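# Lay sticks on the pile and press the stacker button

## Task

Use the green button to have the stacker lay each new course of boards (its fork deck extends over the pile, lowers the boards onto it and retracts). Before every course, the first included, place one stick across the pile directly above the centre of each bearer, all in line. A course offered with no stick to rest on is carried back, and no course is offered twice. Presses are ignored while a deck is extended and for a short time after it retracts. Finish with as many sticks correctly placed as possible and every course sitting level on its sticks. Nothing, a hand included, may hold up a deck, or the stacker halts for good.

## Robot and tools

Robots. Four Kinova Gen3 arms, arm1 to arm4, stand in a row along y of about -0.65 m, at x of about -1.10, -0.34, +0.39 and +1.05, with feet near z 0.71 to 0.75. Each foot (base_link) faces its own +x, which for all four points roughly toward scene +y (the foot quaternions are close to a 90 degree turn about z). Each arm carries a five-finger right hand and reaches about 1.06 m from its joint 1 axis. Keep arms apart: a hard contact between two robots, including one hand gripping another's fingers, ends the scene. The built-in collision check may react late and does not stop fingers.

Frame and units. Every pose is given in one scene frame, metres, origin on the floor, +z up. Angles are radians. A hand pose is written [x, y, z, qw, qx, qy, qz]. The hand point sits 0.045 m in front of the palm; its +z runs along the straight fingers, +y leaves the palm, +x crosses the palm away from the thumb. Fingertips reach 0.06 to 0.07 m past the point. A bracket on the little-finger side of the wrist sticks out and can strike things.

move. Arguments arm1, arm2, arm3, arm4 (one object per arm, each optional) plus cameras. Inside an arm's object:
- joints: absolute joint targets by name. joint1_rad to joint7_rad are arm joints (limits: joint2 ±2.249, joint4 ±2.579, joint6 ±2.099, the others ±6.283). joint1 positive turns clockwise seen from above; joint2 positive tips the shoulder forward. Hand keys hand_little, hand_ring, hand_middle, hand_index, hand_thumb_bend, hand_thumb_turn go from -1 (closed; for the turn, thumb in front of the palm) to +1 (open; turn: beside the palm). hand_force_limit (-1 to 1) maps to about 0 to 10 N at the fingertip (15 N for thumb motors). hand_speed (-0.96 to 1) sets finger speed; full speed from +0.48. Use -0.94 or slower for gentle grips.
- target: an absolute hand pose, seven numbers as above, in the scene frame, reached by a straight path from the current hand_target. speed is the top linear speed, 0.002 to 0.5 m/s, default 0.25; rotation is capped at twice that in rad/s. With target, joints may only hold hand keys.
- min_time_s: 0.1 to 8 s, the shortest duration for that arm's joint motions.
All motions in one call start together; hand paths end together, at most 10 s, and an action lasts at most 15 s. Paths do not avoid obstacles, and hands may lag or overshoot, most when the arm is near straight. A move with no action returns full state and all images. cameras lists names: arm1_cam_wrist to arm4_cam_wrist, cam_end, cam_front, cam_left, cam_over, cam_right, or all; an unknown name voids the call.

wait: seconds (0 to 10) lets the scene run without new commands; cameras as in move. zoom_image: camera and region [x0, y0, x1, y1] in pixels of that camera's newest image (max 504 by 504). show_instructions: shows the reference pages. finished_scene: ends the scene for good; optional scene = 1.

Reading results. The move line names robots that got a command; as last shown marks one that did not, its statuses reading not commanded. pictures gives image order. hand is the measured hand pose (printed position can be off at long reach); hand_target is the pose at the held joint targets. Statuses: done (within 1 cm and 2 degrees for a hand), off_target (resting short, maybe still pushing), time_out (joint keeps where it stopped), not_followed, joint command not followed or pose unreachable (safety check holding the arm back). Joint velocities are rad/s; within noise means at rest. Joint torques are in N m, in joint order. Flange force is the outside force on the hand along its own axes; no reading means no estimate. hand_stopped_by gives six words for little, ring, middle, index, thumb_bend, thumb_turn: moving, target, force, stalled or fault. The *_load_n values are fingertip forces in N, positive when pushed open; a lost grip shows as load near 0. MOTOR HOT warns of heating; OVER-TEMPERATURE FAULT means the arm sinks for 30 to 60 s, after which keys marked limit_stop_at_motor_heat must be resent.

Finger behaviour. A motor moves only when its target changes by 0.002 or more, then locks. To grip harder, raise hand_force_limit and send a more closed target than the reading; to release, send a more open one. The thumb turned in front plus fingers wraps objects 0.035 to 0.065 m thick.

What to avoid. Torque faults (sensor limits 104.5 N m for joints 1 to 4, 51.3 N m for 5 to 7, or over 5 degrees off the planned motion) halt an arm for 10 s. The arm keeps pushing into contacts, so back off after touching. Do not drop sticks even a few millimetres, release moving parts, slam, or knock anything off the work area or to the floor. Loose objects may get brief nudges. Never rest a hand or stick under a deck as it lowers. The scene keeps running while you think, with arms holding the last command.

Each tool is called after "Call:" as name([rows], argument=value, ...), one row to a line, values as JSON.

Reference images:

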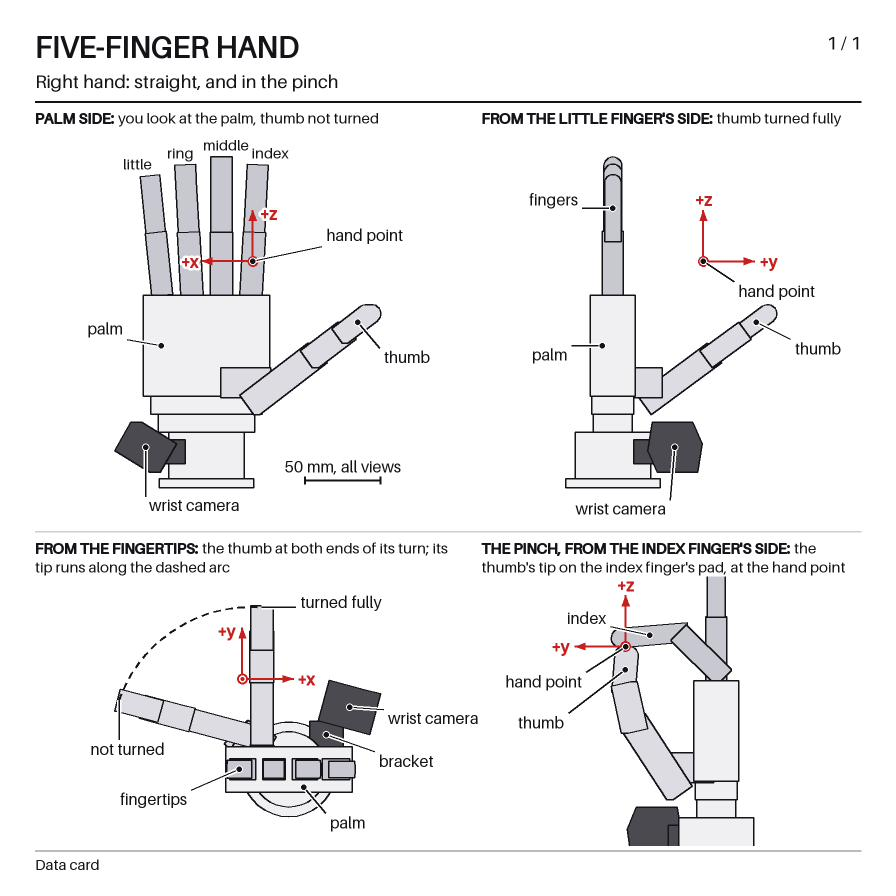

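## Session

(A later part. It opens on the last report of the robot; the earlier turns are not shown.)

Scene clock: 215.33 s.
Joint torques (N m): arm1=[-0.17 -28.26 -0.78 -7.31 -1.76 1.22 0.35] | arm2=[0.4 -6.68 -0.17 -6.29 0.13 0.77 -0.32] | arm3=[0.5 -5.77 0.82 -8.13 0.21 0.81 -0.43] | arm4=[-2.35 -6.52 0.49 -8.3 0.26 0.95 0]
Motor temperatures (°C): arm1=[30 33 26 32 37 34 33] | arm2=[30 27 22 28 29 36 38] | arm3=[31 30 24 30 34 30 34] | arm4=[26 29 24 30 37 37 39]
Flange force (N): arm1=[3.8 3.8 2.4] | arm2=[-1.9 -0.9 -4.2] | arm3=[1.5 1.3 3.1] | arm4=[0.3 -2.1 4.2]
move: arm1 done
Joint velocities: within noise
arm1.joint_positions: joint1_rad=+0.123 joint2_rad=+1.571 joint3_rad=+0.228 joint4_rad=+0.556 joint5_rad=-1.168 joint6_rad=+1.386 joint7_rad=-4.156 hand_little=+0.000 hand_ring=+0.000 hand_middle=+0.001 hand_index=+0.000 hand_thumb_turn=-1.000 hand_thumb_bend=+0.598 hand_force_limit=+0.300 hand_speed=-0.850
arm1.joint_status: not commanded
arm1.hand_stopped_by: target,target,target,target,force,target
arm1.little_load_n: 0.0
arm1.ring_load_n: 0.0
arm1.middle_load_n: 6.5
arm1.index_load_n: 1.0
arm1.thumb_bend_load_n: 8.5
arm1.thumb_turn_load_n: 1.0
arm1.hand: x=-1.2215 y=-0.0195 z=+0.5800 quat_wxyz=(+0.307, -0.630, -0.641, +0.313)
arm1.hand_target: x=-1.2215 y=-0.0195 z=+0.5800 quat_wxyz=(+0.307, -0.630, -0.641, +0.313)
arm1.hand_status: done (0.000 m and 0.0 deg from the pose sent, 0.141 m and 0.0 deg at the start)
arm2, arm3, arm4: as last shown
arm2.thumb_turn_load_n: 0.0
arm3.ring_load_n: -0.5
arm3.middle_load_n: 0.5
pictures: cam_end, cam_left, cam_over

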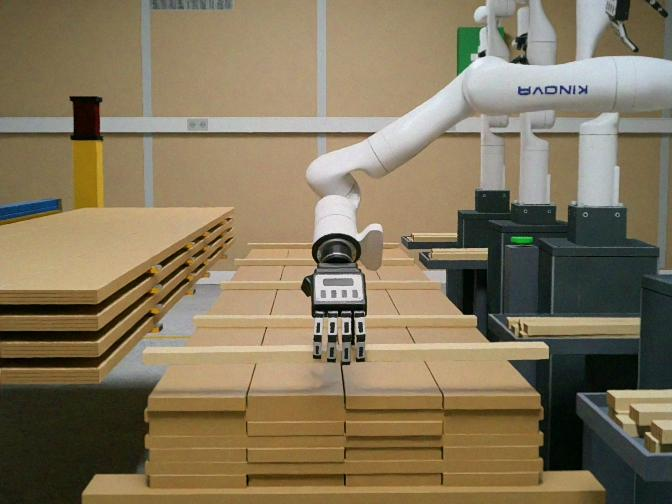

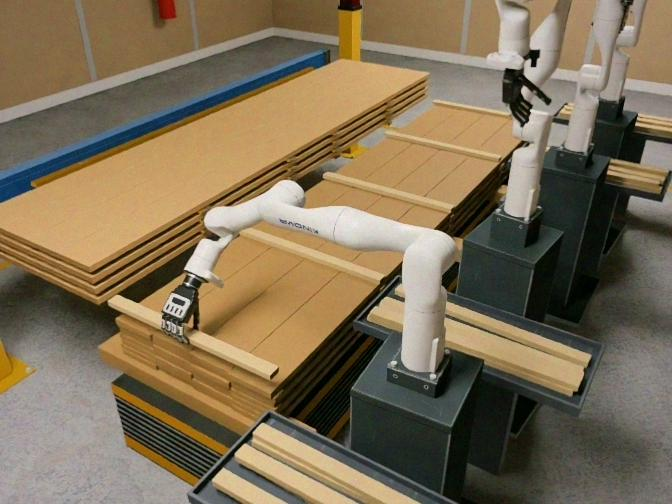

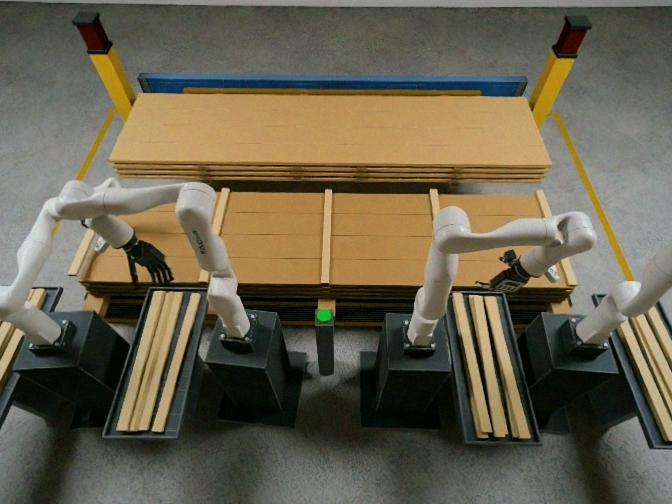

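Call:
move(arm1={"target": [-1.2205, -0.0185, 0.536, 0.3073, -0.6300, -0.6410, 0.3127], "speed": 0.06})

Call:
move(arm1={"target": [-1.2205, -0.0185, 0.532, 0.3073, -0.6300, -0.6410, 0.3127], "speed": 0.03})

Scene clock: 221.27 s.
Joint torques (N m): arm1=[-0.09 -28.25 -0.98 -7.39 -1.8 1.16 0.37] | arm2=[0.39 -6.66 -0.16 -6.3 0.14 0.78 -0.32] | arm3=[0.55 -5.74 0.88 -8.14 0.22 0.79 -0.41] | arm4=[-2.42 -6.44 0.46 -8.36 0.25 0.97 -0.05]
Motor temperatures (°C): arm1=[30 34 26 32 37 34 33] | arm2=[30 27 22 28 29 36 38] | arm3=[31 30 24 30 34 30 34] | arm4=[26 28 24 30 37 37 39]
Flange force (N): arm1=no reading | arm2=[-1.8 -0.9 -4.0] | arm3=[1.6 1.6 3.1] | arm4=[0.5 -2.4 4.5]
move: arm1 done
Joint velocities: within noise
arm1.joint_positions: joint1_rad=+0.138 joint2_rad=+1.692 joint3_rad=+0.230 joint4_rad=+0.406 joint5_rad=-1.170 joint6_rad=+1.387 joint7_rad=-4.187 hand_little=+0.000 hand_ring=+0.000 hand_middle=+0.001 hand_index=+0.000 hand_thumb_turn=-1.000 hand_thumb_bend=+0.598 hand_force_limit=+0.300 hand_speed=-0.850
arm1.joint_status: not commanded
arm1.hand_stopped_by: target,target,target,target,force,target
arm1.little_load_n: 0.0
arm1.ring_load_n: 0.0
arm1.middle_load_n: 7.0
arm1.index_load_n: 1.0
arm1.thumb_bend_load_n: 8.5
arm1.thumb_turn_load_n: 1.0
arm1.hand: x=-1.2205 y=-0.0185 z=+0.5360 quat_wxyz=(+0.307, -0.630, -0.641, +0.313)
arm1.hand_target: x=-1.2205 y=-0.0185 z=+0.5360 quat_wxyz=(+0.307, -0.630, -0.641, +0.313)
arm1.hand_status: done (0.000 m and 0.0 deg from the pose sent, 0.044 m and 0.0 deg at the start)
arm2.joint_positions: joint1_rad=-1.672 joint2_rad=-0.050 joint3_rad=+0.000 joint4_rad=+1.600 joint5_rad=+0.000 joint6_rad=+1.940 joint7_rad=-1.570 hand_little=+0.400 hand_ring=+0.400 hand_middle=+0.400 hand_index=+0.400 hand_thumb_turn=-1.000 hand_thumb_bend=+1.000 hand_force_limit=+0.300 hand_speed=-0.700
arm2.joint_status: not commanded
arm2.hand_stopped_by: target,target,target,target,target,target
arm2.little_load_n: 0.0
arm2.ring_load_n: 0.0
arm2.middle_load_n: 0.5
arm2.index_load_n: 0.0
arm2.thumb_bend_load_n: 0.0
arm2.thumb_turn_load_n: 0.0
arm2.hand: x=-0.5457 y=-0.6851 z=+1.1522 quat_wxyz=(+0.000, +0.985, +0.000, +0.171)
arm2.hand_target: x=-0.5457 y=-0.6851 z=+1.1522 quat_wxyz=(+0.000, +0.985, +0.000, +0.171)
arm2.hand_status: not commanded
arm3.joint_positions: joint1_rad=+1.564 joint2_rad=-0.050 joint3_rad=+0.000 joint4_rad=+1.600 joint5_rad=+0.000 joint6_rad=+1.940 joint7_rad=-1.570 hand_little=+0.400 hand_ring=+0.400 hand_middle=+0.400 hand_index=+0.400 hand_thumb_turn=-1.000 hand_thumb_bend=+1.000 hand_force_limit=+0.300 hand_speed=-0.700
arm3.joint_status: not commanded
arm3.hand_stopped_by: target,target,target,target,target,target
arm3.little_load_n: 0.0
arm3.ring_load_n: 0.0
arm3.middle_load_n: 0.0
arm3.index_load_n: 0.0
arm3.thumb_bend_load_n: 0.0
arm3.thumb_turn_load_n: 0.0
arm3.hand: x=+0.5933 y=-0.6257 z=+1.1246 quat_wxyz=(+0.166, +0.000, -0.986, -0.002)
arm3.hand_target: x=+0.5933 y=-0.6257 z=+1.1246 quat_wxyz=(+0.166, +0.000, -0.986, -0.002)
arm3.hand_status: not commanded
arm4.joint_positions: joint1_rad=+1.506 joint2_rad=-0.050 joint3_rad=+0.000 joint4_rad=+1.600 joint5_rad=+0.000 joint6_rad=+1.940 joint7_rad=-1.570 hand_little=+0.400 hand_ring=+0.400 hand_middle=+0.400 hand_index=+0.400 hand_thumb_turn=-1.000 hand_thumb_bend=+1.000 hand_force_limit=+0.300 hand_speed=-0.700
arm4.joint_status: not commanded
arm4.hand_stopped_by: target,target,target,target,target,target
arm4.little_load_n: 0.5
arm4.ring_load_n: 0.0
arm4.middle_load_n: 0.0
arm4.index_load_n: 0.0
arm4.thumb_bend_load_n: 0.0
arm4.thumb_turn_load_n: 0.0
arm4.hand: x=+1.2579 y=-0.6149 z=+1.1461 quat_wxyz=(+0.171, +0.000, -0.985, +0.000)
arm4.hand_target: x=+1.2579 y=-0.6149 z=+1.1461 quat_wxyz=(+0.171, +0.000, -0.985, +0.000)
arm4.hand_status: not commanded
pictures: none

Scene clock: 222.23 s.
Joint torques (N m): arm1=[-0.14 -28.16 -1.03 -7.45 -1.81 1.18 0.34] | arm2=[0.41 -6.66 -0.17 -6.29 0.13 0.78 -0.32] | arm3=[0.52 -5.75 0.78 -8.12 0.21 0.8 -0.42] | arm4=[-2.33 -6.46 0.45 -8.37 0.2 0.97 -0.02]
Motor temperatures (°C): arm1=[30 34 26 32 37 34 33] | arm2=[30 27 22 28 29 36 38] | arm3=[31 30 24 30 34 30 34] | arm4=[26 28 24 30 37 37 39]
Flange force (N): arm1=no reading | arm2=[-1.8 -0.9 -4.1] | arm3=[1.6 1.3 3.0] | arm4=[0.5 -2.2 4.5]
move: arm1 done
Joint velocities: within noise
arm1.joint_positions: joint1_rad=+0.140 joint2_rad=+1.704 joint3_rad=+0.231 joint4_rad=+0.390 joint5_rad=-1.170 joint6_rad=+1.388 joint7_rad=-4.191 hand_little=+0.000 hand_ring=+0.000 hand_middle=+0.001 hand_index=+0.000 hand_thumb_turn=-1.000 hand_thumb_bend=+0.598 hand_force_limit=+0.300 hand_speed=-0.850
arm1.joint_status: not commanded
arm1.hand_stopped_by: target,target,target,target,force,target
arm1.little_load_n: 0.0
arm1.ring_load_n: 0.0
arm1.middle_load_n: 7.0
arm1.index_load_n: 1.0
arm1.thumb_bend_load_n: 8.5
arm1.thumb_turn_load_n: 1.0
arm1.hand: x=-1.2205 y=-0.0185 z=+0.5320 quat_wxyz=(+0.307, -0.630, -0.641, +0.313)
arm1.hand_target: x=-1.2205 y=-0.0185 z=+0.5320 quat_wxyz=(+0.307, -0.630, -0.641, +0.313)
arm1.hand_status: done (0.000 m and 0.0 deg from the pose sent, 0.004 m and 0.0 deg at the start)
arm2, arm3, arm4: as last shown
arm2.middle_load_n: 0.0
arm4.little_load_n: 0.0
arm4.thumb_bend_load_n: -0.5
pictures: none

Call:
move(arm1={"target": [-1.2205, -0.0185, 0.529, 0.3073, -0.6300, -0.6410, 0.3127], "speed": 0.03}, cameras=["cam_end", "cam_left"])

Call:
zoom_image(camera="cam_end", region=[120, 330, 360, 480])

Call:
zoom_image(camera="cam_end", region=[340, 330, 580, 480])

Scene clock: 223.47 s.
Joint torques (N m): arm1=[-0.2 -28.18 -1.06 -7.47 -1.8 1.17 0.34] | arm2=[0.41 -6.67 -0.16 -6.31 0.14 0.79 -0.31] | arm3=[0.56 -5.79 0.81 -8.13 0.23 0.8 -0.41] | arm4=[-2.38 -6.46 0.52 -8.43 0.25 0.97 -0.01]
Motor temperatures (°C): arm1=[30 34 26 32 37 34 33] | arm2=[30 27 22 28 29 36 38] | arm3=[31 30 24 30 34 30 34] | arm4=[26 28 24 30 37 37 39]
Flange force (N): arm1=no reading | arm2=[-1.9 -0.8 -4.0] | arm3=[1.5 1.5 3.1] | arm4=[0.6 -2.1 4.8]
move: arm1 done
Joint velocities: within noise
arm1.joint_positions: joint1_rad=+0.141 joint2_rad=+1.714 joint3_rad=+0.231 joint4_rad=+0.376 joint5_rad=-1.170 joint6_rad=+1.389 joint7_rad=-4.195 hand_little=+0.000 hand_ring=+0.000 hand_middle=+0.001 hand_index=+0.000 hand_thumb_turn=-1.000 hand_thumb_bend=+0.598 hand_force_limit=+0.300 hand_speed=-0.850
arm1.joint_status: not commanded
arm1.hand_stopped_by: target,target,target,target,force,target
arm1.little_load_n: 0.0
arm1.ring_load_n: 0.0
arm1.middle_load_n: 7.0
arm1.index_load_n: 1.0
arm1.thumb_bend_load_n: 8.5
arm1.thumb_turn_load_n: 1.0
arm1.hand: x=-1.2205 y=-0.0185 z=+0.5290 quat_wxyz=(+0.307, -0.630, -0.641, +0.313)
arm1.hand_target: x=-1.2205 y=-0.0185 z=+0.5290 quat_wxyz=(+0.307, -0.630, -0.641, +0.313)
arm1.hand_status: done (0.000 m and 0.0 deg from the pose sent, 0.003 m and 0.0 deg at the start)
arm2, arm3, arm4: as last shown
arm2.ring_load_n: 0.5
arm3.little_load_n: 0.5
arm4.thumb_bend_load_n: 0.0

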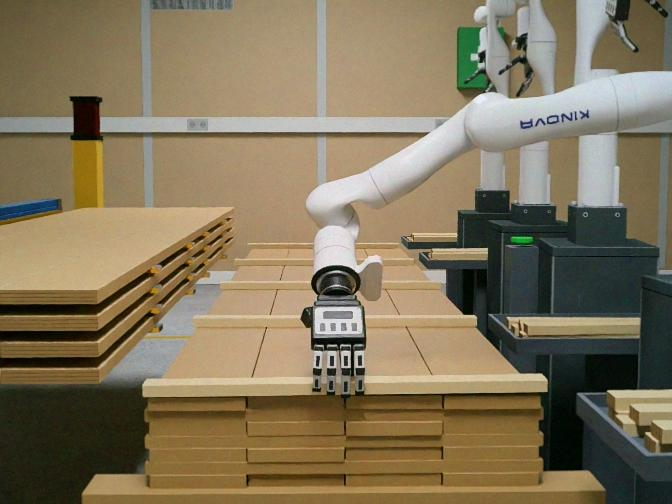

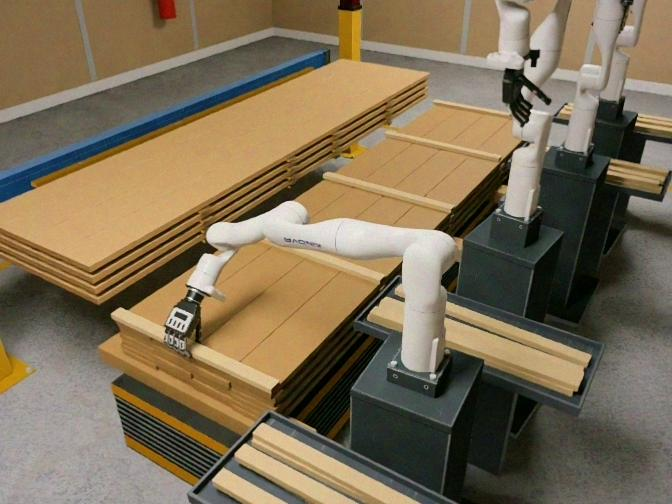

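Scaled by 2.100 from the camera's image (finer frame: 960x720).

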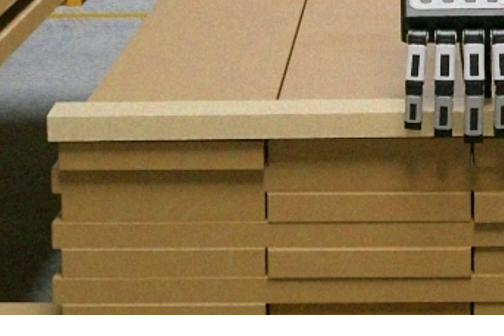

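Scaled by 2.100 from the camera's image (finer frame: 960x720).

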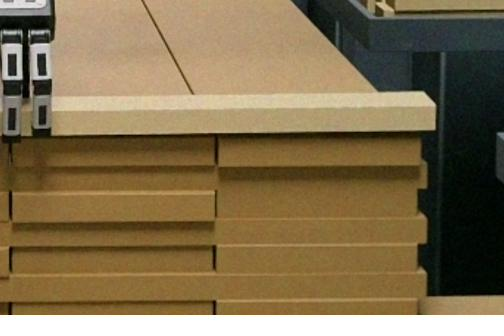

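Call:
zoom_image(camera="cam_end", region=[130, 370, 250, 500])

Call:
zoom_image(camera="cam_left", region=[90, 290, 300, 430])

Scaled by 3.877 from the camera's image (finer frame: 960x720).

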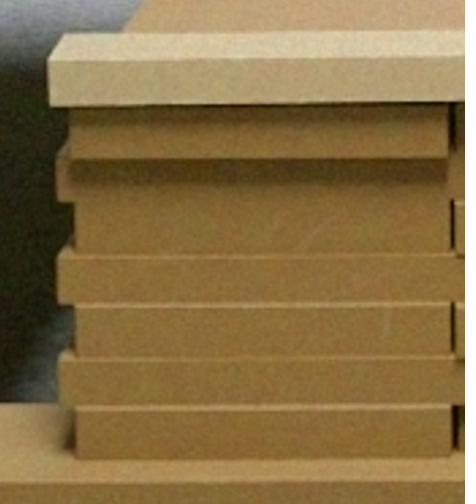

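Scaled by 2.400 from the camera's image (finer frame: 960x720).

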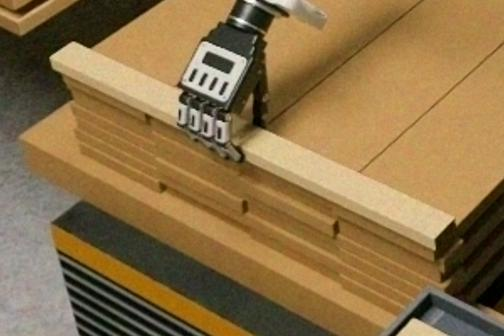

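Call:
zoom_image(camera="cam_left", region=[230, 360, 300, 430])

Call:
zoom_image(camera="cam_left", region=[100, 300, 170, 370])

Call:
zoom_image(camera="cam_end", region=[500, 370, 570, 440])

Scaled by 7.200 from the camera's image (finer frame: 960x720).

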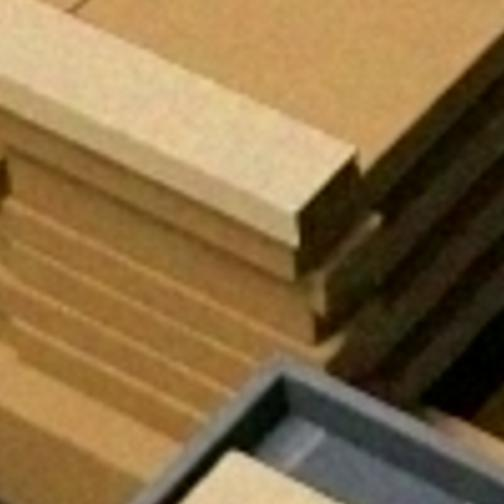

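Scaled by 7.200 from the camera's image (finer frame: 960x720).

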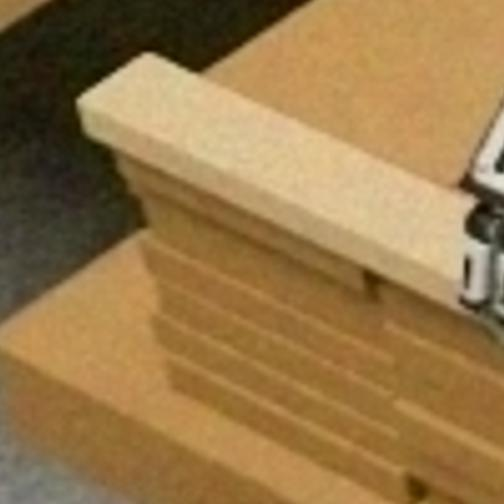

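Scaled by 7.200 from the camera's image (finer frame: 960x720).

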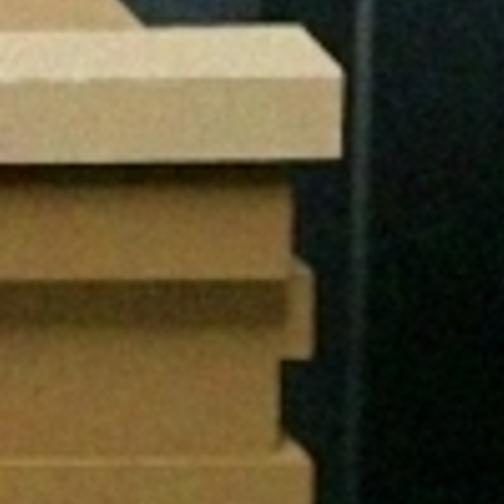

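Call:
move(arm1={"target": [-1.2165, -0.0175, 0.526, 0.3073, -0.6300, -0.6410, 0.3127], "speed": 0.03})

Scene clock: 227.20 s.
Joint torques (N m): arm1=[-0.11 -28.13 -1.05 -7.54 -1.78 1.09 0.35] | arm2=[0.45 -6.64 -0.15 -6.27 0.12 0.78 -0.29] | arm3=[0.52 -5.72 0.84 -8.15 0.24 0.77 -0.45] | arm4=[-2.36 -6.45 0.54 -8.35 0.25 0.98 -0.03]
Motor temperatures (°C): arm1=[30 34 26 32 37 34 33] | arm2=[30 27 22 28 29 36 38] | arm3=[31 30 24 30 34 30 34] | arm4=[26 28 24 30 37 37 39]
Flange force (N): arm1=no reading | arm2=[-1.8 -0.7 -4.2] | arm3=[1.7 1.3 3.1] | arm4=[0.5 -2.1 4.5]
move: arm1 done
Joint velocities: within noise
arm1.joint_positions: joint1_rad=+0.150 joint2_rad=+1.733 joint3_rad=+0.235 joint4_rad=+0.339 joint5_rad=-1.167 joint6_rad=+1.400 joint7_rad=-4.209 hand_little=+0.000 hand_ring=+0.000 hand_middle=+0.001 hand_index=+0.000 hand_thumb_turn=-1.000 hand_thumb_bend=+0.598 hand_force_limit=+0.300 hand_speed=-0.850
arm1.joint_status: not commanded
arm1.hand_stopped_by: target,target,target,target,force,target
arm1.little_load_n: 0.0
arm1.ring_load_n: 0.0
arm1.middle_load_n: 7.0
arm1.index_load_n: 1.0
arm1.thumb_bend_load_n: 8.5
arm1.thumb_turn_load_n: 1.0
arm1.hand: x=-1.2165 y=-0.0175 z=+0.5260 quat_wxyz=(+0.307, -0.630, -0.641, +0.313)
arm1.hand_target: x=-1.2165 y=-0.0175 z=+0.5260 quat_wxyz=(+0.307, -0.630, -0.641, +0.313)
arm1.hand_status: done (0.000 m and 0.0 deg from the pose sent, 0.005 m and 0.0 deg at the start)
arm2, arm3, arm4: as last shown
arm2.ring_load_n: 0.0
arm3.little_load_n: 0.0
arm4.thumb_turn_load_n: 0.5
pictures: none

Call:
move(arm1={"target": [-1.2165, -0.0175, 0.5235, 0.3073, -0.6300, -0.6410, 0.3127], "speed": 0.03}, cameras=["cam_end"])

Call:
zoom_image(camera="cam_end", region=[120, 330, 360, 480])

Scene clock: 228.33 s.
Joint torques (N m): arm1=[-0.49 -24.05 -0.22 -6.38 -0.9 0.05 0.51] | arm2=[0.41 -6.66 -0.16 -6.3 0.12 0.78 -0.29] | arm3=[0.55 -5.77 0.87 -8.14 0.19 0.8 -0.42] | arm4=[-2.34 -6.47 0.39 -8.42 0.27 0.95 -0.01]
Motor temperatures (°C): arm1=[30 34 26 32 37 34 33] | arm2=[30 27 22 28 29 36 38] | arm3=[31 30 24 30 34 30 34] | arm4=[26 28 24 30 37 37 39]
Flange force (N): arm1=no reading | arm2=[-1.8 -0.8 -4.1] | arm3=[1.5 1.5 3.1] | arm4=[0.6 -2.2 4.7]
move: arm1 done
Joint velocities: within noise
arm1.joint_positions: joint1_rad=+0.151 joint2_rad=+1.741 joint3_rad=+0.235 joint4_rad=+0.325 joint5_rad=-1.167 joint6_rad=+1.401 joint7_rad=-4.214 hand_little=+0.000 hand_ring=+0.000 hand_middle=+0.001 hand_index=+0.000 hand_thumb_turn=-1.000 hand_thumb_bend=+0.598 hand_force_limit=+0.300 hand_speed=-0.850
arm1.joint_status: not commanded
arm1.hand_stopped_by: target,target,target,target,force,target
arm1.little_load_n: 0.0
arm1.ring_load_n: 0.0
arm1.middle_load_n: 6.5
arm1.index_load_n: 0.0
arm1.thumb_bend_load_n: 10.0
arm1.thumb_turn_load_n: 2.0
arm1.hand: x=-1.2165 y=-0.0175 z=+0.5235 quat_wxyz=(+0.307, -0.630, -0.641, +0.313)
arm1.hand_target: x=-1.2165 y=-0.0175 z=+0.5235 quat_wxyz=(+0.307, -0.630, -0.641, +0.313)
arm1.hand_status: done (0.000 m and 0.0 deg from the pose sent, 0.003 m and 0.0 deg at the start)
arm2, arm3, arm4: as last shown
arm2.little_load_n: -0.5
arm4.thumb_turn_load_n: 0.0

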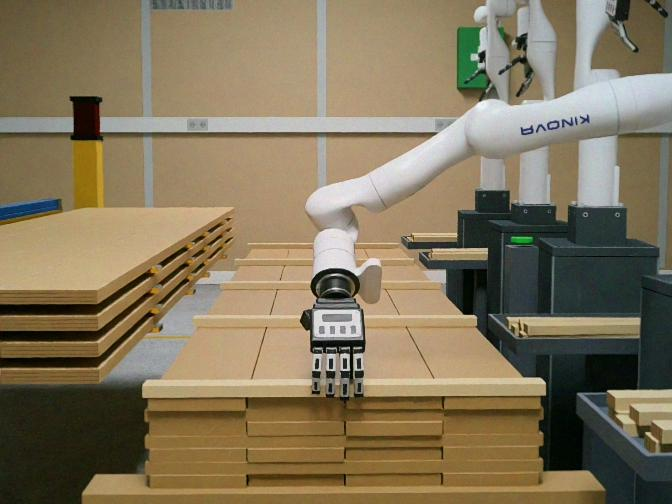

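Scaled by 2.100 from the camera's image (finer frame: 960x720).

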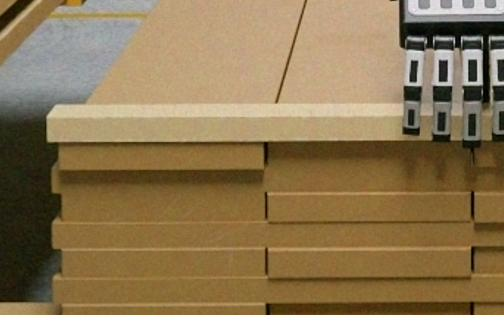

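Call:
move(arm1={"target": [-1.2165, -0.0175, 0.5243, 0.3073, -0.6300, -0.6410, 0.3127], "speed": 0.02, "joints": {"hand_thumb_bend": 0.95, "hand_speed": -0.8}})

Call:
move(arm1={"target": [-1.2165, -0.0175, 0.531, 0.3073, -0.6300, -0.6410, 0.3127], "speed": 0.03})

Call:
move(arm1={"joints": {"hand_thumb_bend": 1.0, "hand_index": 0.4, "hand_middle": 0.4, "hand_ring": 0.4, "hand_little": 0.4, "hand_speed": -0.7}})

Call:
move(arm1={"target": [-1.2165, -0.0175, 0.62, 0.3073, -0.6300, -0.6410, 0.3127], "speed": 0.1})

Call:
move(arm1={"target": [-1.18, -0.28, 0.80, 0, 0, 0.8988, -0.4384], "speed": 0.25})

Call:
move(arm1={"joints": {"joint1_rad": -1.499, "joint2_rad": -0.05, "joint3_rad": 0, "joint4_rad": 1.6, "joint5_rad": 0, "joint6_rad": 1.94, "joint7_rad": -1.57}, "min_time_s": 2.5}, cameras=["cam_end", "cam_left", "cam_over", "cam_right", "cam_front"])

Scene clock: 230.47 s.
Joint torques (N m): arm1=[0.16 -27.03 -0.67 -7.16 -1.45 0.85 0.38] | arm2=[0.44 -6.66 -0.19 -6.29 0.14 0.8 -0.3] | arm3=[0.52 -5.71 0.83 -8.1 0.24 0.8 -0.44] | arm4=[-2.47 -6.44 0.5 -8.45 0.25 0.97 0.03]
Motor temperatures (°C): arm1=[30 34 26 32 37 34 33] | arm2=[30 27 22 28 29 36 38] | arm3=[31 30 24 30 34 30 34] | arm4=[26 28 24 30 37 37 39]
Flange force (N): arm1=no reading | arm2=[-1.9 -0.8 -4.1] | arm3=[1.6 1.4 3.0] | arm4=[0.6 -2.1 4.9]
move: arm1 done
Joint velocities: within noise
arm1.joint_positions: joint1_rad=+0.151 joint2_rad=+1.739 joint3_rad=+0.235 joint4_rad=+0.330 joint5_rad=-1.167 joint6_rad=+1.400 joint7_rad=-4.212 hand_little=+0.000 hand_ring=+0.000 hand_middle=+0.000 hand_index=+0.000 hand_thumb_turn=-1.000 hand_thumb_bend=+0.950 hand_force_limit=+0.300 hand_speed=-0.800
arm1.joint_status: all done
arm1.hand_stopped_by: target,target,target,target,target,target
arm1.little_load_n: 0.0
arm1.ring_load_n: 0.0
arm1.middle_load_n: 0.5
arm1.index_load_n: 0.0
arm1.thumb_bend_load_n: 0.0
arm1.thumb_turn_load_n: 0.0
arm1.hand: x=-1.2165 y=-0.0175 z=+0.5243 quat_wxyz=(+0.307, -0.630, -0.641, +0.313)
arm1.hand_target: x=-1.2165 y=-0.0175 z=+0.5243 quat_wxyz=(+0.307, -0.630, -0.641, +0.313)
arm1.hand_status: done (0.000 m and 0.0 deg from the pose sent, 0.001 m and 0.0 deg at the start)
arm2, arm3, arm4: as last shown
arm2.little_load_n: 0.0
pictures: none

Scene clock: 231.43 s.
Joint torques (N m): arm1=[0.24 -27.1 -0.64 -7.19 -1.41 0.89 0.37] | arm2=[0.44 -6.65 -0.17 -6.3 0.12 0.77 -0.32] | arm3=[0.54 -5.73 0.91 -8.14 0.22 0.79 -0.43] | arm4=[-2.38 -6.42 0.52 -8.46 0.23 1 0.02]
Motor temperatures (°C): arm1=[30 34 26 32 37 34 33] | arm2=[30 27 22 28 29 36 38] | arm3=[31 30 24 30 34 30 34] | arm4=[26 28 24 30 37 37 39]
Flange force (N): arm1=no reading | arm2=[-1.8 -0.8 -4.1] | arm3=[1.6 1.6 3.1] | arm4=[0.6 -2.0 5.0]
move: arm1 done
Joint velocities: within noise
arm1.joint_positions: joint1_rad=+0.147 joint2_rad=+1.716 joint3_rad=+0.234 joint4_rad=+0.363 joint5_rad=-1.168 joint6_rad=+1.398 joint7_rad=-4.202 hand_little=+0.000 hand_ring=+0.000 hand_middle=+0.000 hand_index=+0.000 hand_thumb_turn=-1.000 hand_thumb_bend=+0.950 hand_force_limit=+0.300 hand_speed=-0.800
arm1.joint_status: not commanded
arm1.hand_stopped_by: target,target,target,target,target,target
arm1.little_load_n: 0.0
arm1.ring_load_n: 0.0
arm1.middle_load_n: 0.5
arm1.index_load_n: 0.0
arm1.thumb_bend_load_n: 0.0
arm1.thumb_turn_load_n: 0.0
arm1.hand: x=-1.2165 y=-0.0175 z=+0.5310 quat_wxyz=(+0.307, -0.630, -0.641, +0.313)
arm1.hand_target: x=-1.2165 y=-0.0175 z=+0.5310 quat_wxyz=(+0.307, -0.630, -0.641, +0.313)
arm1.hand_status: done (0.000 m and 0.0 deg from the pose sent, 0.007 m and 0.0 deg at the start)
arm2, arm3, arm4: as last shown
arm3.index_load_n: 0.5
pictures: none

Scene clock: 232.40 s.
Joint torques (N m): arm1=[-0.1 -26.84 -0.74 -7.07 -1.48 0.93 0.36] | arm2=[0.4 -6.67 -0.15 -6.26 0.13 0.79 -0.29] | arm3=[0.5 -5.76 0.82 -8.15 0.25 0.77 -0.42] | arm4=[-2.35 -6.58 0.57 -8.33 0.25 0.93 -0.06]
Motor temperatures (°C): arm1=[30 34 26 32 37 34 33] | arm2=[30 27 22 28 29 36 38] | arm3=[31 30 24 30 34 30 34] | arm4=[26 28 24 30 37 37 39]
Flange force (N): arm1=no reading | arm2=[-1.9 -0.8 -4.2] | arm3=[1.6 1.4 3.1] | arm4=[0.3 -2.1 4.2]
move: arm1 done
Joint velocities: within noise
arm1.joint_positions: joint1_rad=+0.147 joint2_rad=+1.716 joint3_rad=+0.234 joint4_rad=+0.363 joint5_rad=-1.168 joint6_rad=+1.398 joint7_rad=-4.202 hand_little=+0.400 hand_ring=+0.400 hand_middle=+0.400 hand_index=+0.400 hand_thumb_turn=-1.000 hand_thumb_bend=+1.000 hand_force_limit=+0.300 hand_speed=-0.700
arm1.joint_status: all done
arm1.hand_stopped_by: target,target,target,target,target,target
arm1.little_load_n: 0.0
arm1.ring_load_n: 0.0
arm1.middle_load_n: 0.0
arm1.index_load_n: 0.0
arm1.thumb_bend_load_n: 0.0
arm1.thumb_turn_load_n: 0.0
arm1.hand: x=-1.2165 y=-0.0175 z=+0.5310 quat_wxyz=(+0.307, -0.630, -0.641, +0.313)
arm1.hand_target: x=-1.2165 y=-0.0175 z=+0.5310 quat_wxyz=(+0.307, -0.630, -0.641, +0.313)
arm1.hand_status: not commanded
arm2, arm3, arm4: as last shown
arm3.index_load_n: 0.0
pictures: none

Scene clock: 233.83 s.
Joint torques (N m): arm1=[-0.12 -26.9 -0.35 -6.92 -1.47 1 0.41] | arm2=[0.43 -6.67 -0.16 -6.27 0.14 0.77 -0.3] | arm3=[0.54 -5.72 0.81 -8.15 0.23 0.79 -0.43] | arm4=[-2.34 -6.49 0.49 -8.29 0.28 0.99 0.03]
Motor temperatures (°C): arm1=[30 34 26 32 37 34 33] | arm2=[30 27 22 28 29 36 38] | arm3=[31 30 24 30 34 30 34] | arm4=[26 28 24 30 37 37 39]
Flange force (N): arm1=[3.3 1.7 1.1] | arm2=[-1.9 -0.7 -4.2] | arm3=[1.7 1.4 3.2] | arm4=[0.3 -1.9 4.3]
move: arm1 done
Joint velocities: within noise
arm1.joint_positions: joint1_rad=+0.124 joint2_rad=+1.493 joint3_rad=+0.234 joint4_rad=+0.611 joint5_rad=-1.160 joint6_rad=+1.412 joint7_rad=-4.168 hand_little=+0.400 hand_ring=+0.400 hand_middle=+0.400 hand_index=+0.400 hand_thumb_turn=-1.000 hand_thumb_bend=+1.000 hand_force_limit=+0.300 hand_speed=-0.700
arm1.joint_status: not commanded
arm1.hand_stopped_by: target,target,target,target,target,target
arm1.little_load_n: 0.0
arm1.ring_load_n: 0.0
arm1.middle_load_n: 0.0
arm1.index_load_n: 0.0
arm1.thumb_bend_load_n: -0.5
arm1.thumb_turn_load_n: 0.0
arm1.hand: x=-1.2165 y=-0.0175 z=+0.6200 quat_wxyz=(+0.307, -0.630, -0.641, +0.313)
arm1.hand_target: x=-1.2165 y=-0.0175 z=+0.6200 quat_wxyz=(+0.307, -0.630, -0.641, +0.313)
arm1.hand_status: done (0.000 m and 0.0 deg from the pose sent, 0.089 m and 0.0 deg at the start)
arm2.joint_positions: joint1_rad=-1.672 joint2_rad=-0.050 joint3_rad=+0.000 joint4_rad=+1.600 joint5_rad=+0.000 joint6_rad=+1.940 joint7_rad=-1.570 hand_little=+0.400 hand_ring=+0.400 hand_middle=+0.400 hand_index=+0.400 hand_thumb_turn=-1.000 hand_thumb_bend=+1.000 hand_force_limit=+0.300 hand_speed=-0.700
arm2.joint_status: not commanded
arm2.hand_stopped_by: target,target,target,target,target,target
arm2.little_load_n: -0.5
arm2.ring_load_n: 0.0
arm2.middle_load_n: 0.0
arm2.index_load_n: 0.0
arm2.thumb_bend_load_n: 0.0
arm2.thumb_turn_load_n: 0.0
arm2.hand: x=-0.5457 y=-0.6851 z=+1.1522 quat_wxyz=(+0.000, +0.985, +0.000, +0.171)
arm2.hand_target: x=-0.5457 y=-0.6851 z=+1.1522 quat_wxyz=(+0.000, +0.985, +0.000, +0.171)
arm2.hand_status: not commanded
arm3.joint_positions: joint1_rad=+1.564 joint2_rad=-0.050 joint3_rad=+0.000 joint4_rad=+1.600 joint5_rad=+0.000 joint6_rad=+1.940 joint7_rad=-1.570 hand_little=+0.400 hand_ring=+0.400 hand_middle=+0.400 hand_index=+0.400 hand_thumb_turn=-1.000 hand_thumb_bend=+1.000 hand_force_limit=+0.300 hand_speed=-0.700
arm3.joint_status: not commanded
arm3.hand_stopped_by: target,target,target,target,target,target
arm3.little_load_n: 0.0
arm3.ring_load_n: 0.0
arm3.middle_load_n: 0.0
arm3.index_load_n: 0.0
arm3.thumb_bend_load_n: 0.0
arm3.thumb_turn_load_n: 0.0
arm3.hand: x=+0.5933 y=-0.6257 z=+1.1246 quat_wxyz=(+0.166, +0.000, -0.986, -0.002)
arm3.hand_target: x=+0.5933 y=-0.6257 z=+1.1246 quat_wxyz=(+0.166, +0.000, -0.986, -0.002)
arm3.hand_status: not commanded
arm4.joint_positions: joint1_rad=+1.506 joint2_rad=-0.050 joint3_rad=+0.000 joint4_rad=+1.600 joint5_rad=+0.000 joint6_rad=+1.940 joint7_rad=-1.570 hand_little=+0.400 hand_ring=+0.400 hand_middle=+0.400 hand_index=+0.400 hand_thumb_turn=-1.000 hand_thumb_bend=+1.000 hand_force_limit=+0.300 hand_speed=-0.700
arm4.joint_status: not commanded
arm4.hand_stopped_by: target,target,target,target,target,target
arm4.little_load_n: 0.0
arm4.ring_load_n: 0.0
arm4.middle_load_n: 0.5
arm4.index_load_n: 0.0
arm4.thumb_bend_load_n: 0.0
arm4.thumb_turn_load_n: 0.0
arm4.hand: x=+1.2579 y=-0.6149 z=+1.1461 quat_wxyz=(+0.171, +0.000, -0.985, +0.000)
arm4.hand_target: x=+1.2579 y=-0.6149 z=+1.1461 quat_wxyz=(+0.171, +0.000, -0.985, +0.000)
arm4.hand_status: not commanded
pictures: none

Scene clock: 237.60 s.
Joint torques (N m): arm1=[-0.16 -21.69 1.84 -5.05 0.17 1.91 0.36] | arm2=[0.44 -6.66 -0.17 -6.3 0.12 0.77 -0.31] | arm3=[0.53 -5.77 0.86 -8.13 0.23 0.8 -0.44] | arm4=[-2.41 -6.34 0.49 -8.39 0.23 0.94 0]
Motor temperatures (°C): arm1=[30 35 26 32 37 34 33] | arm2=[30 27 22 28 29 36 38] | arm3=[31 30 24 30 34 30 34] | arm4=[26 28 24 30 37 37 39]
Flange force (N): arm1=[0.8 1.8 0.7] | arm2=[-1.8 -0.8 -4.1] | arm3=[1.5 1.4 3.1] | arm4=[0.8 -2.1 4.6]
move: arm1 done
Joint velocities: within noise
arm1.joint_positions: joint1_rad=-0.292 joint2_rad=+1.005 joint3_rad=+0.310 joint4_rad=+1.179 joint5_rad=-0.328 joint6_rad=+1.900 joint7_rad=-3.164 hand_little=+0.400 hand_ring=+0.400 hand_middle=+0.400 hand_index=+0.400 hand_thumb_turn=-1.000 hand_thumb_bend=+1.000 hand_force_limit=+0.300 hand_speed=-0.700
arm1.joint_status: not commanded
arm1.hand_stopped_by: target,target,target,target,target,target
arm1.little_load_n: 0.0
arm1.ring_load_n: 0.0
arm1.middle_load_n: 0.0
arm1.index_load_n: 0.0
arm1.thumb_bend_load_n: 0.0
arm1.thumb_turn_load_n: 0.0
arm1.hand: x=-1.1800 y=-0.2800 z=+0.8000 quat_wxyz=(+0.000, +0.000, -0.899, +0.438)
arm1.hand_target: x=-1.1800 y=-0.2800 z=+0.8000 quat_wxyz=(+0.000, +0.000, -0.899, +0.438)
arm1.hand_status: done (0.000 m and 0.0 deg from the pose sent, 0.320 m and 89.0 deg at the start)
arm2, arm3, arm4: as last shown
arm2.little_load_n: 0.0
arm4.middle_load_n: 0.0
arm4.thumb_turn_load_n: 0.5
pictures: none

Scene clock: 240.50 s.
Joint torques (N m): arm1=[-0.14 -6.82 0.07 -7.72 0.06 0.74 0.46] | arm2=[0.41 -6.68 -0.18 -6.3 0.14 0.81 -0.3] | arm3=[0.53 -5.74 0.88 -8.1 0.22 0.81 -0.43] | arm4=[-2.43 -6.54 0.47 -8.38 0.24 1 -0.01]
Motor temperatures (°C): arm1=[30 35 26 32 37 34 33] | arm2=[30 27 22 28 29 36 38] | arm3=[31 29 24 30 34 30 34] | arm4=[26 28 24 30 37 37 39]
Flange force (N): arm1=[-0.7 1.8 1.2] | arm2=[-1.9 -0.8 -4.0] | arm3=[1.6 1.5 3.0] | arm4=[0.3 -2.3 4.6]
move: arm1 done
Joint velocities: within noise
arm1.joint_positions: joint1_rad=-1.499 joint2_rad=-0.050 joint3_rad=+0.000 joint4_rad=+1.600 joint5_rad=+0.000 joint6_rad=+1.940 joint7_rad=-1.570 hand_little=+0.400 hand_ring=+0.400 hand_middle=+0.400 hand_index=+0.400 hand_thumb_turn=-1.000 hand_thumb_bend=+1.000 hand_force_limit=+0.300 hand_speed=-0.700
arm1.joint_status: all done
arm1.hand_stopped_by: target,target,target,target,target,target
arm1.little_load_n: 0.0
arm1.ring_load_n: 0.0
arm1.middle_load_n: 0.0
arm1.index_load_n: 0.0
arm1.thumb_bend_load_n: 0.0
arm1.thumb_turn_load_n: 0.0
arm1.hand: x=-1.3132 y=-0.7015 z=+1.1059 quat_wxyz=(+0.005, +0.985, +0.002, +0.172)
arm1.hand_target: x=-1.3132 y=-0.7015 z=+1.1059 quat_wxyz=(+0.005, +0.985, +0.002, +0.172)
arm1.hand_status: not commanded
arm2, arm3, arm4: as last shown
arm2.middle_load_n: 0.5
arm4.thumb_turn_load_n: 0.0
pictures: cam_end, cam_front, cam_left, cam_over, cam_right

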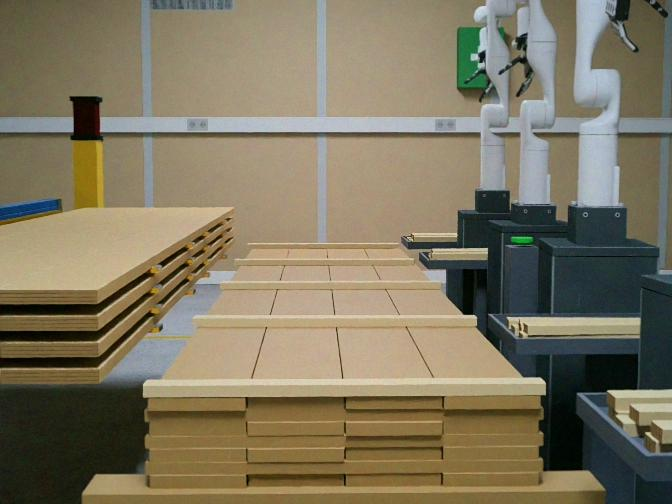

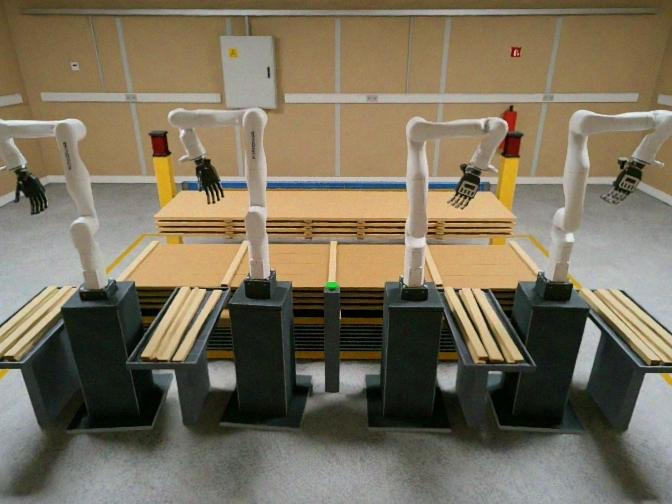

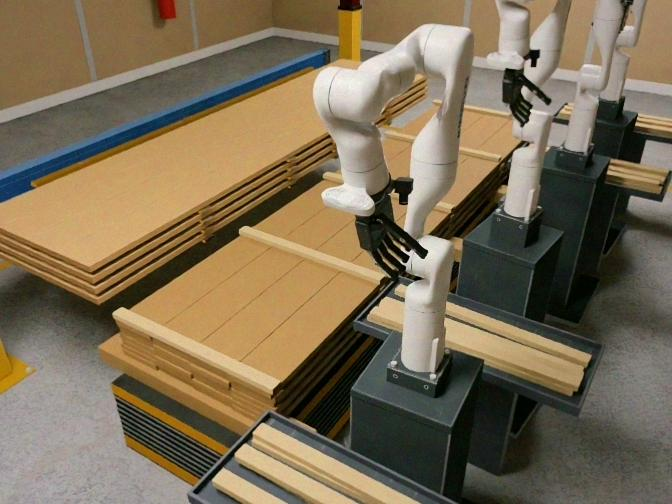

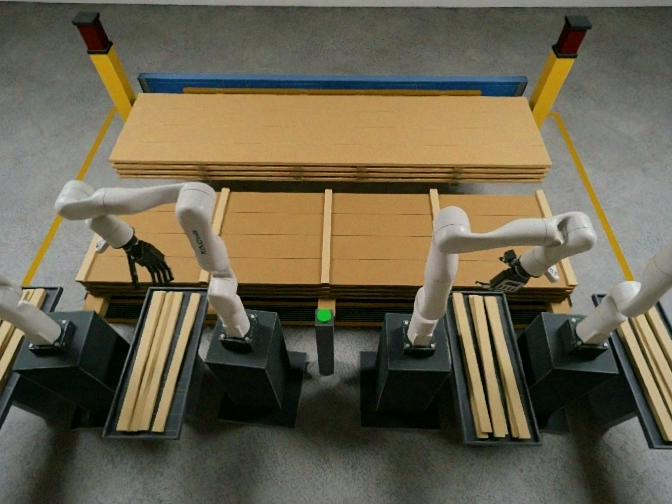

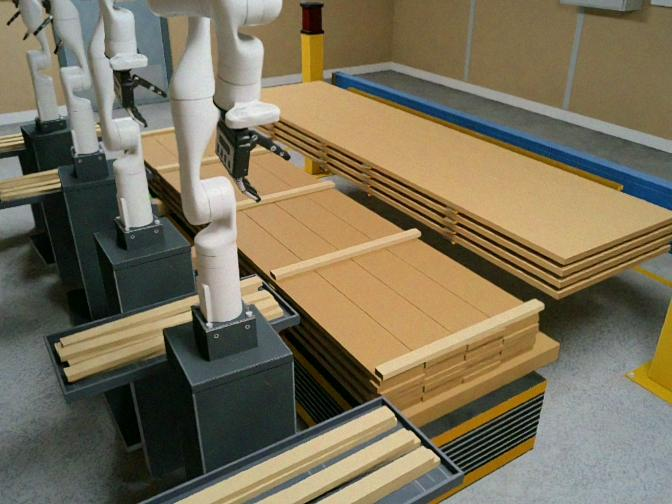

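Call:
zoom_image(camera="cam_front", region=[290, 260, 380, 340])

Call:
zoom_image(camera="cam_end", region=[480, 220, 580, 320])

Call:
zoom_image(camera="cam_over", region=[290, 290, 360, 390])

Scaled by 5.600 from the camera's image (finer frame: 960x720).

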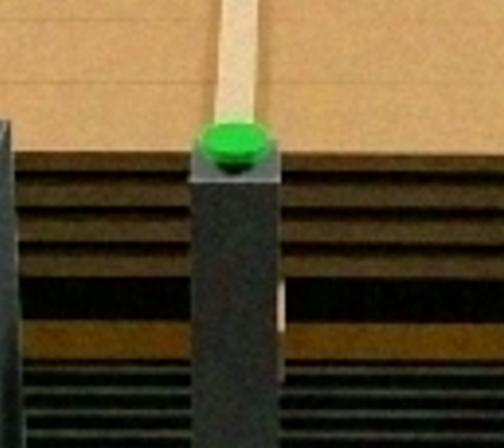

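Scaled by 5.040 from the camera's image (finer frame: 960x720).

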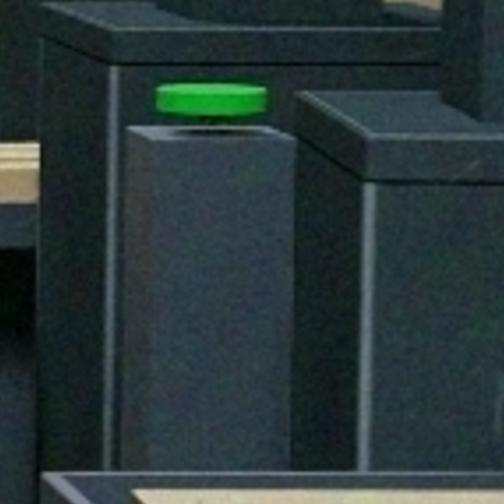

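Scaled by 5.040 from the camera's image (finer frame: 960x720).

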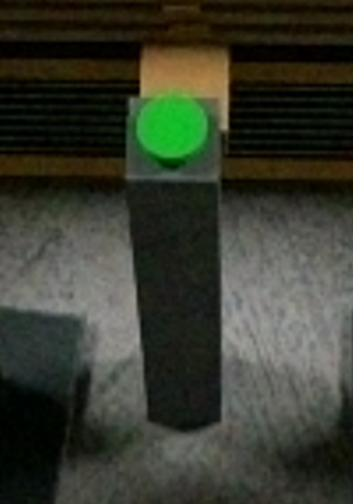

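Call:
move(arm2={"joints": {"joint1_rad": 1.155, "joint2_rad": 0.1, "hand_index": 1.0, "hand_middle": 1.0, "hand_ring": 1.0, "hand_little": 1.0, "hand_speed": -0.3}, "min_time_s": 3.5})

Call:
move(arm2={"target": [-0.0063, -0.6055, 0.80, 0, 0.9877, 0.1564, 0], "speed": 0.2}, cameras=["cam_end", "cam_front", "cam_over"])

Scene clock: 246.33 s.
Joint torques (N m): arm1=[-0.18 -6.83 -0.02 -7.67 0.05 0.74 0.39] | arm2=[0.39 -9.28 -0.15 -5.88 0.14 1.14 -0.29] | arm3=[0.54 -5.77 0.85 -8.07 0.23 0.78 -0.45] | arm4=[-2.44 -6.47 0.47 -8.31 0.22 0.99 0.04]
Motor temperatures (°C): arm1=[30 35 26 32 37 34 33] | arm2=[30 27 22 28 29 36 38] | arm3=[31 29 24 30 34 30 34] | arm4=[26 28 24 30 37 37 39]
Flange force (N): arm1=[-0.7 1.4 1.0] | arm2=[-2.1 -0.4 -4.1] | arm3=[1.5 1.4 2.8] | arm4=[0.4 -2.1 4.4]
move: arm2 done
Joint velocities: within noise
arm1, arm3, arm4: as last shown
arm1.ring_load_n: 0.5
arm2.joint_positions: joint1_rad=+1.155 joint2_rad=+0.100 joint3_rad=+0.000 joint4_rad=+1.600 joint5_rad=+0.000 joint6_rad=+1.940 joint7_rad=-1.570 hand_little=+1.000 hand_ring=+1.000 hand_middle=+1.000 hand_index=+1.000 hand_thumb_turn=-1.000 hand_thumb_bend=+1.000 hand_force_limit=+0.300 hand_speed=-0.300
arm2.joint_status: all done
arm2.hand_stopped_by: target,target,target,target,target,target
arm2.little_load_n: 0.0
arm2.ring_load_n: 0.0
arm2.middle_load_n: 0.0
arm2.index_load_n: 0.0
arm2.thumb_bend_load_n: -0.5
arm2.thumb_turn_load_n: 0.0
arm2.hand: x=-0.1289 y=-0.5459 z=+1.1177 quat_wxyz=(+0.245, +0.152, -0.957, +0.038)
arm2.hand_target: x=-0.1289 y=-0.5459 z=+1.1177 quat_wxyz=(+0.245, +0.152, -0.957, +0.038)
arm2.hand_status: not commanded
arm3.thumb_turn_load_n: 0.5
arm4.thumb_turn_load_n: 0.5
pictures: none

Scene clock: 254.77 s.
Joint torques (N m): arm1=[-0.13 -6.81 0.04 -7.69 0.05 0.77 0.41] | arm2=[0.39 -13.72 -2.27 -2.77 0.18 0 -0.34] | arm3=[0.52 -5.74 0.86 -8.13 0.21 0.81 -0.45] | arm4=[-2.45 -6.51 0.46 -8.32 0.18 0.93 -0.01]
Motor temperatures (°C): arm1=[30 34 26 32 37 34 33] | arm2=[30 27 22 28 29 36 38] | arm3=[31 29 24 30 34 30 34] | arm4=[26 28 24 30 36 37 39]
Flange force (N): arm1=[-0.7 1.6 1.1] | arm2=[4.4 -0.4 0.6] | arm3=[1.6 1.4 3.1] | arm4=[0.4 -2.4 4.2]
move: arm2 done
Joint velocities: within noise
arm1, arm3, arm4: as last shown
arm1.ring_load_n: 0.0
arm2.joint_positions: joint1_rad=+1.533 joint2_rad=+0.594 joint3_rad=-0.616 joint4_rad=+2.124 joint5_rad=+0.614 joint6_rad=+0.600 joint7_rad=+0.892 hand_little=+1.000 hand_ring=+1.000 hand_middle=+1.000 hand_index=+1.000 hand_thumb_turn=-1.000 hand_thumb_bend=+1.000 hand_force_limit=+0.300 hand_speed=-0.300
arm2.joint_status: not commanded
arm2.hand_stopped_by: target,target,target,target,target,target
arm2.little_load_n: 0.0
arm2.ring_load_n: 0.0
arm2.middle_load_n: 0.0
arm2.index_load_n: 0.0
arm2.thumb_bend_load_n: -0.5
arm2.thumb_turn_load_n: 0.0
arm2.hand: x=-0.0063 y=-0.6055 z=+0.8000 quat_wxyz=(+0.000, +0.988, +0.156, +0.000)
arm2.hand_target: x=-0.0063 y=-0.6055 z=+0.8000 quat_wxyz=(+0.000, +0.988, +0.156, +0.000)
arm2.hand_status: done (0.000 m and 0.0 deg from the pose sent, 0.346 m and 179.9 deg at the start)
arm3.thumb_turn_load_n: 0.0
arm4.thumb_turn_load_n: 0.0

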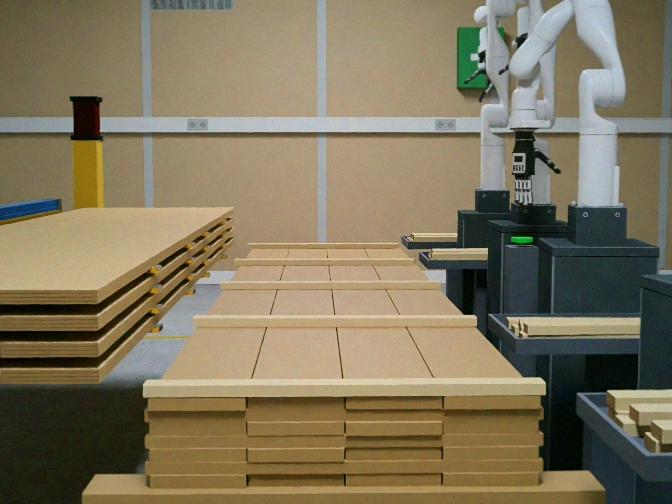

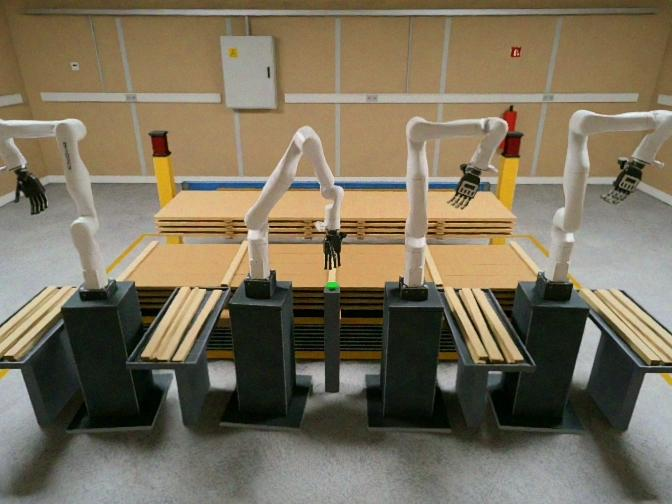

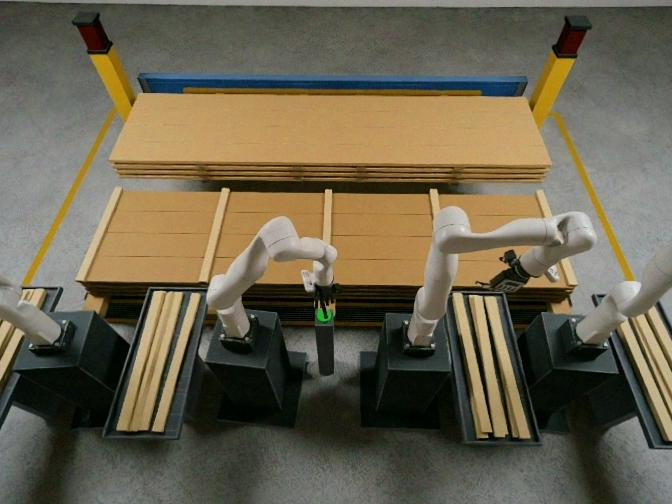

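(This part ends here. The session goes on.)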